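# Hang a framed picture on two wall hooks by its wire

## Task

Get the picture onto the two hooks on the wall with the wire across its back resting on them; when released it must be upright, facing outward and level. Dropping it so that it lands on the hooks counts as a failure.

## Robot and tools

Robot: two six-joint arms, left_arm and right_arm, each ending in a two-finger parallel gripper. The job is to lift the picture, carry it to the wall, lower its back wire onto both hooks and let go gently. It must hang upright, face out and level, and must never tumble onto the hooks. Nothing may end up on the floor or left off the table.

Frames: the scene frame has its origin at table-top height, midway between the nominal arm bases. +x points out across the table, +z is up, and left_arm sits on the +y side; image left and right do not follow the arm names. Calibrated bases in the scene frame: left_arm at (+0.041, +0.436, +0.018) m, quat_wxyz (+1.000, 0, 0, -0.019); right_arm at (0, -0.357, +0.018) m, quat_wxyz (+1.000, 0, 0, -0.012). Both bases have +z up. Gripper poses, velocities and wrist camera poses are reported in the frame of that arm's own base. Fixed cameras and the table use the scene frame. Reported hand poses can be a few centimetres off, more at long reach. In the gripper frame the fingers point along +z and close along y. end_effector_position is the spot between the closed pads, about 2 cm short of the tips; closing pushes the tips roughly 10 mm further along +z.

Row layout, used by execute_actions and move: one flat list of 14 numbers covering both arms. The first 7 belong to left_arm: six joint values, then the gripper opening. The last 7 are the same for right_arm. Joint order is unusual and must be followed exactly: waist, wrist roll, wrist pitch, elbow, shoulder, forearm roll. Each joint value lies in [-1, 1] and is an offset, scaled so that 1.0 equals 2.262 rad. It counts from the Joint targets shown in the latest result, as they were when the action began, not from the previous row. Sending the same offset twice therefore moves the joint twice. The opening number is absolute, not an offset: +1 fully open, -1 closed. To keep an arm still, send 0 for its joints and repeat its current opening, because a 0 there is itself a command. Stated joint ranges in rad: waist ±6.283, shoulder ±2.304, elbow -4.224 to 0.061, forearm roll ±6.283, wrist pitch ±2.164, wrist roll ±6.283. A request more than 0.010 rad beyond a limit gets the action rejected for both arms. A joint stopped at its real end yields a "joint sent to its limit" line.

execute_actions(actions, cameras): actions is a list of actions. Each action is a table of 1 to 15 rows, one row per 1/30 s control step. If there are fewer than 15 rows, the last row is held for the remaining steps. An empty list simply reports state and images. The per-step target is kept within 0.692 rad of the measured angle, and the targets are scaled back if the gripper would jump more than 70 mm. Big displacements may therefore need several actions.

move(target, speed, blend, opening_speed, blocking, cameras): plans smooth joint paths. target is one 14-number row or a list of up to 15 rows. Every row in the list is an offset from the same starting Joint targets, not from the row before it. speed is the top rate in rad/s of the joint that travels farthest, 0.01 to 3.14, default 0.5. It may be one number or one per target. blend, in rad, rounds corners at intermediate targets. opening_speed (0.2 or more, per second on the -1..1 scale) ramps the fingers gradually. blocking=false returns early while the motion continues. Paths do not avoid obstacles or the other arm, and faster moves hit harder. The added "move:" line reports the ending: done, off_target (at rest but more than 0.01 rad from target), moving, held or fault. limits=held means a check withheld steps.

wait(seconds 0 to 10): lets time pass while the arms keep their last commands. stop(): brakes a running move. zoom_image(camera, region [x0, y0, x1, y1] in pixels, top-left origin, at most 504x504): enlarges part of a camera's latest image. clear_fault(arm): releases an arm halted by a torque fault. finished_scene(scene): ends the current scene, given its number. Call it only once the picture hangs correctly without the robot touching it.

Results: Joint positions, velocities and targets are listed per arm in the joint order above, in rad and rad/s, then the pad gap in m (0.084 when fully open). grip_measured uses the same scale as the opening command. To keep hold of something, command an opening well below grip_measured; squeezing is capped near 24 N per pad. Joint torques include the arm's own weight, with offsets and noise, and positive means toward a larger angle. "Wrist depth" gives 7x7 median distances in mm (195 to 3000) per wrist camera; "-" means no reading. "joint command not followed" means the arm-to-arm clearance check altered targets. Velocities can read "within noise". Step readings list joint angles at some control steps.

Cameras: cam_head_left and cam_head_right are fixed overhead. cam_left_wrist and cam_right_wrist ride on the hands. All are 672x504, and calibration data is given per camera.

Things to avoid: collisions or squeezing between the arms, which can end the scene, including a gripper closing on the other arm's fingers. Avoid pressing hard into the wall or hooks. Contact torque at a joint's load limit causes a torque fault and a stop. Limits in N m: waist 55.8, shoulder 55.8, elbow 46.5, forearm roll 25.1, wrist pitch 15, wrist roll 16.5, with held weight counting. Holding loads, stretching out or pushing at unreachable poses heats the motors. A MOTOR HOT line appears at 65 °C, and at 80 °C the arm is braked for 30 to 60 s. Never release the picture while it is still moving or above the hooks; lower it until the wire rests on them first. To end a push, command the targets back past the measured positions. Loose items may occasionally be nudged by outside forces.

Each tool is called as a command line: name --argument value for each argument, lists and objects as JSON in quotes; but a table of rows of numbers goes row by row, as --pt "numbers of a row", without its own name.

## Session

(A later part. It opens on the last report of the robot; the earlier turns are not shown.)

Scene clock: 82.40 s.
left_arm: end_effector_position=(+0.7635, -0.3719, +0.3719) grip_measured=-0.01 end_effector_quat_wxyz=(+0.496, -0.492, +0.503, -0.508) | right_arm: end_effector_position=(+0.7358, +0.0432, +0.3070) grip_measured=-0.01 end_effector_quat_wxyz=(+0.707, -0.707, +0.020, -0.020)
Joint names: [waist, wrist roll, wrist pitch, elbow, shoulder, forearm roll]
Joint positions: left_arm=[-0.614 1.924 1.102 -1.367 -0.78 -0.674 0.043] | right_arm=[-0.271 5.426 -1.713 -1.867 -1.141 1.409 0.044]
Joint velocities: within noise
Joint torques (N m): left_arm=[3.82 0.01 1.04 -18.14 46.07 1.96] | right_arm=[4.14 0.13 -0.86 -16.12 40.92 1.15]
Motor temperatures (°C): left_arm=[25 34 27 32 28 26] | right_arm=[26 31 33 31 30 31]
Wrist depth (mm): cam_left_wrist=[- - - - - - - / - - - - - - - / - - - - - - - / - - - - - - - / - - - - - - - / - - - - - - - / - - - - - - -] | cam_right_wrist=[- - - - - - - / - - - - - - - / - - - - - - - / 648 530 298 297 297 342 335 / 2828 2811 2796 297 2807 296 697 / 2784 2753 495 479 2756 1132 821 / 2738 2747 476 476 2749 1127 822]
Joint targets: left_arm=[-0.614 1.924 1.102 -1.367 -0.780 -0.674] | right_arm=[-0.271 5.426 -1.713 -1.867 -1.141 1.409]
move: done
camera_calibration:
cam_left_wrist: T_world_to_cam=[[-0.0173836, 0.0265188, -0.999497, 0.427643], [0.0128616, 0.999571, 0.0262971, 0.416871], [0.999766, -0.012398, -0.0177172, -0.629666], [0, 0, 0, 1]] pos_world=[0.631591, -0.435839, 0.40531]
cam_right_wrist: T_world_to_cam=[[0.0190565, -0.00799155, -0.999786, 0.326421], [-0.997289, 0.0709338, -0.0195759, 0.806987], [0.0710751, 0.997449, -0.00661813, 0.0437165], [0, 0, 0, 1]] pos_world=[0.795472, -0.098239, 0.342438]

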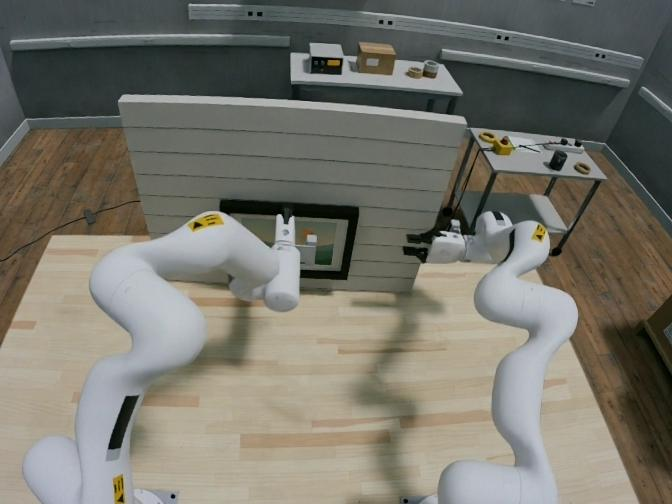

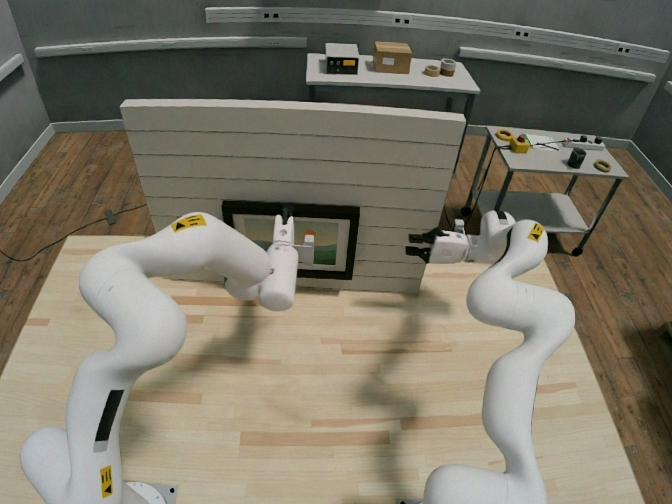

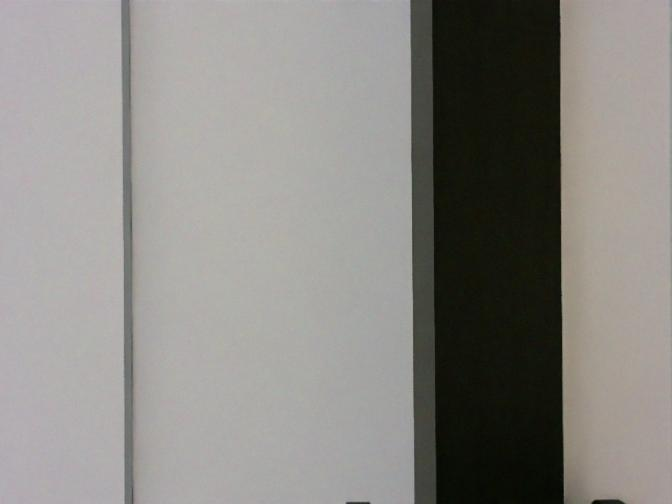

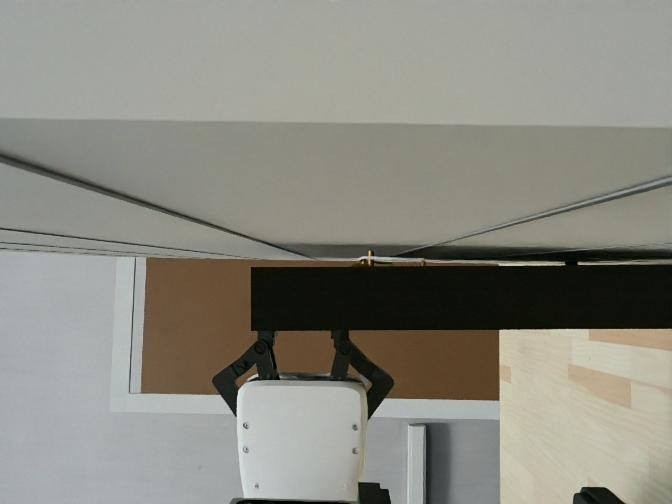

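move --pt "0 0 0 0 0 0 0.25 0 0 0 0 0 0 0" --pt "-0.01202 -0.00617 0.0168 0.03805 0.02162 -0.00727 0.25 0 0 0 0 0 0 0" --pt "-0.05469 -0.02029 0.06242 0.14094 0.08161 -0.03952 0.25 0 0 0 0 0 0 0" --opening_speed 0.3 --speed '[0.05,0.05,0.15]'

zoom_image --camera "cam_right_wrist" --region '[330, 240, 430, 282]'

zoom_image --camera "cam_left_wrist" --region '[200, 0, 480, 210]'

zoom_image --camera "cam_left_wrist" --region '[200, 294, 480, 504]'

Scene clock: 92.43 s.
left_arm: end_effector_position=(+0.6440, -0.3693, +0.3717) grip_measured=+0.24 end_effector_quat_wxyz=(+0.496, -0.491, +0.503, -0.509) | right_arm: end_effector_position=(+0.7358, +0.0432, +0.3070) grip_measured=-0.01 end_effector_quat_wxyz=(+0.707, -0.707, +0.020, -0.020)
Joint names: [waist, wrist roll, wrist pitch, elbow, shoulder, forearm roll]
Joint positions: left_arm=[-0.738 1.878 1.243 -1.049 -0.596 -0.763 0.054] | right_arm=[-0.271 5.426 -1.713 -1.867 -1.141 1.409 0.044]
Joint velocities: within noise
Joint torques (N m): left_arm=[-3.68 -0.87 1.78 -15.06 51 -0.22] | right_arm=[4.18 -0.03 -0.86 -15.38 39.84 1.53]
Motor temperatures (°C): left_arm=[25 34 27 32 28 26] | right_arm=[26 31 33 32 30 31]
Wrist depth (mm): cam_left_wrist=[295 295 295 295 254 272 273 / 295 295 295 296 255 272 273 / 295 295 295 296 255 272 273 / 295 295 295 296 255 272 274 / 295 296 296 296 255 272 273 / 295 296 296 296 255 273 274 / 296 296 296 296 255 272 273] | cam_right_wrist=[- - - - - - - / - - - - - - - / - - - - - - - / 645 529 299 297 298 342 336 / 2810 2840 2752 2769 2793 297 695 / 2833 2820 2754 2761 2771 1145 817 / 2793 2736 2789 2815 2723 1131 816]
Joint targets: left_arm=[-0.738 1.878 1.243 -1.049 -0.596 -0.763] | right_arm=[-0.271 5.426 -1.713 -1.867 -1.141 1.409]
move: done
camera_calibration:
cam_left_wrist: T_world_to_cam=[[-0.0173752, 0.0262288, -0.999505, 0.425168], [0.0134597, 0.999571, 0.0259966, 0.415529], [0.999758, -0.0130013, -0.0177208, -0.510421], [0, 0, 0, 1]] pos_world=[0.512092, -0.433139, 0.40511]
cam_right_wrist: T_world_to_cam=[[0.0190565, -0.00799155, -0.999786, 0.326421], [-0.997289, 0.0709338, -0.0195759, 0.806987], [0.0710751, 0.997449, -0.00661813, 0.0437165], [0, 0, 0, 1]] pos_world=[0.795472, -0.098239, 0.342438]

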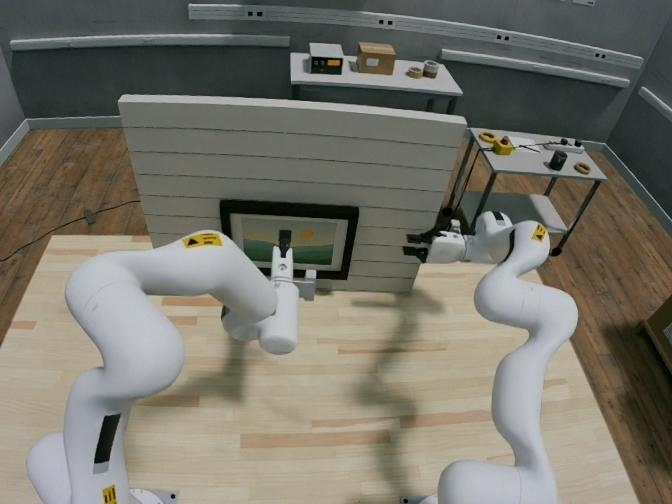

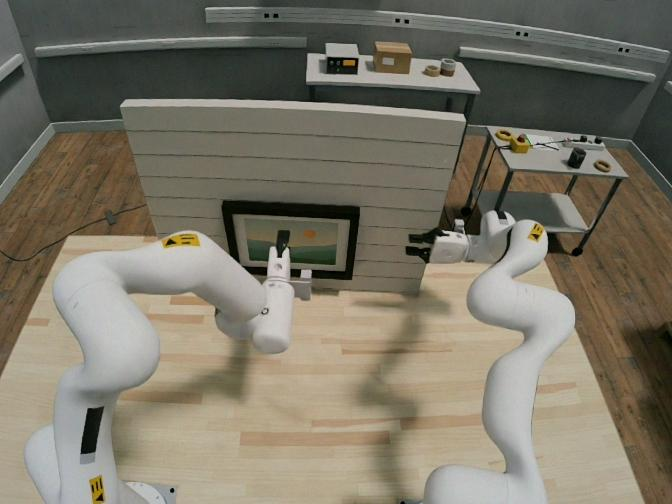

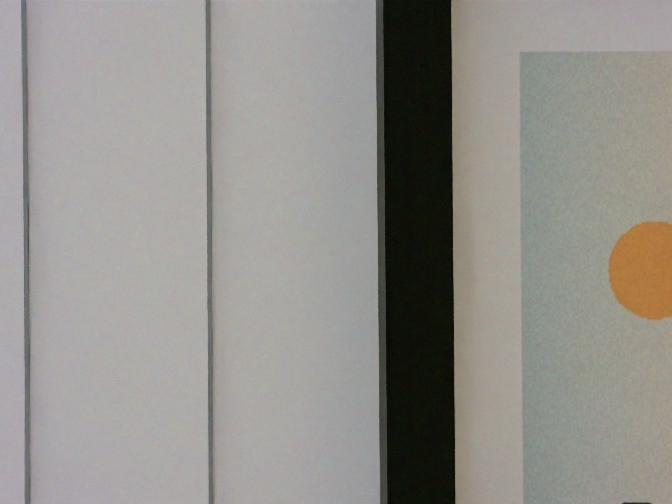

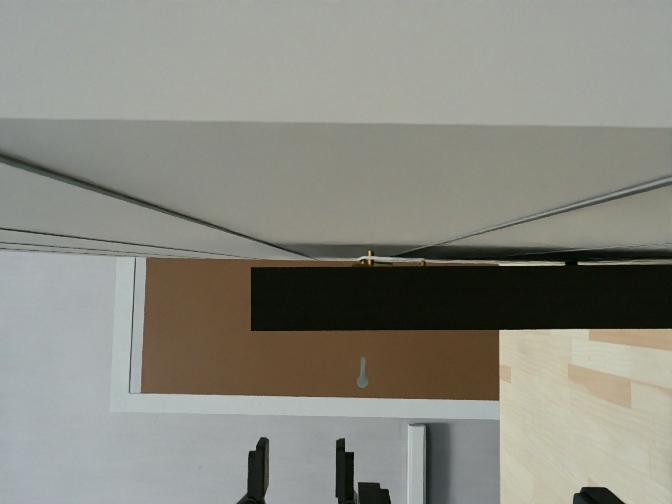

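Scaled by 5.040 from the camera's 672x504 image, which has a finer 960x720 frame.

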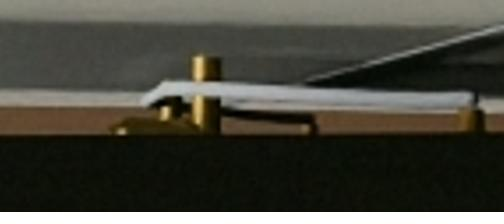

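Scaled by 1.800 from the camera's 672x504 image, which has a finer 960x720 frame.

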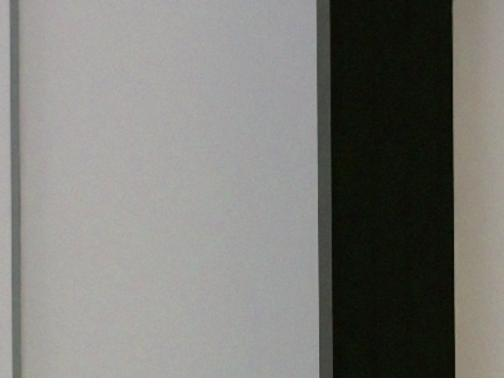

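Scaled by 1.800 from the camera's 672x504 image, which has a finer 960x720 frame.

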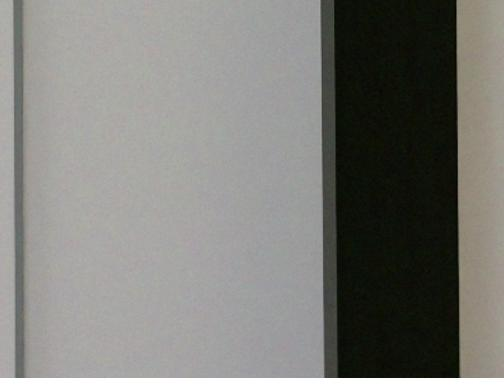

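finished_scene --scene 2

The scene is finished: the task was done.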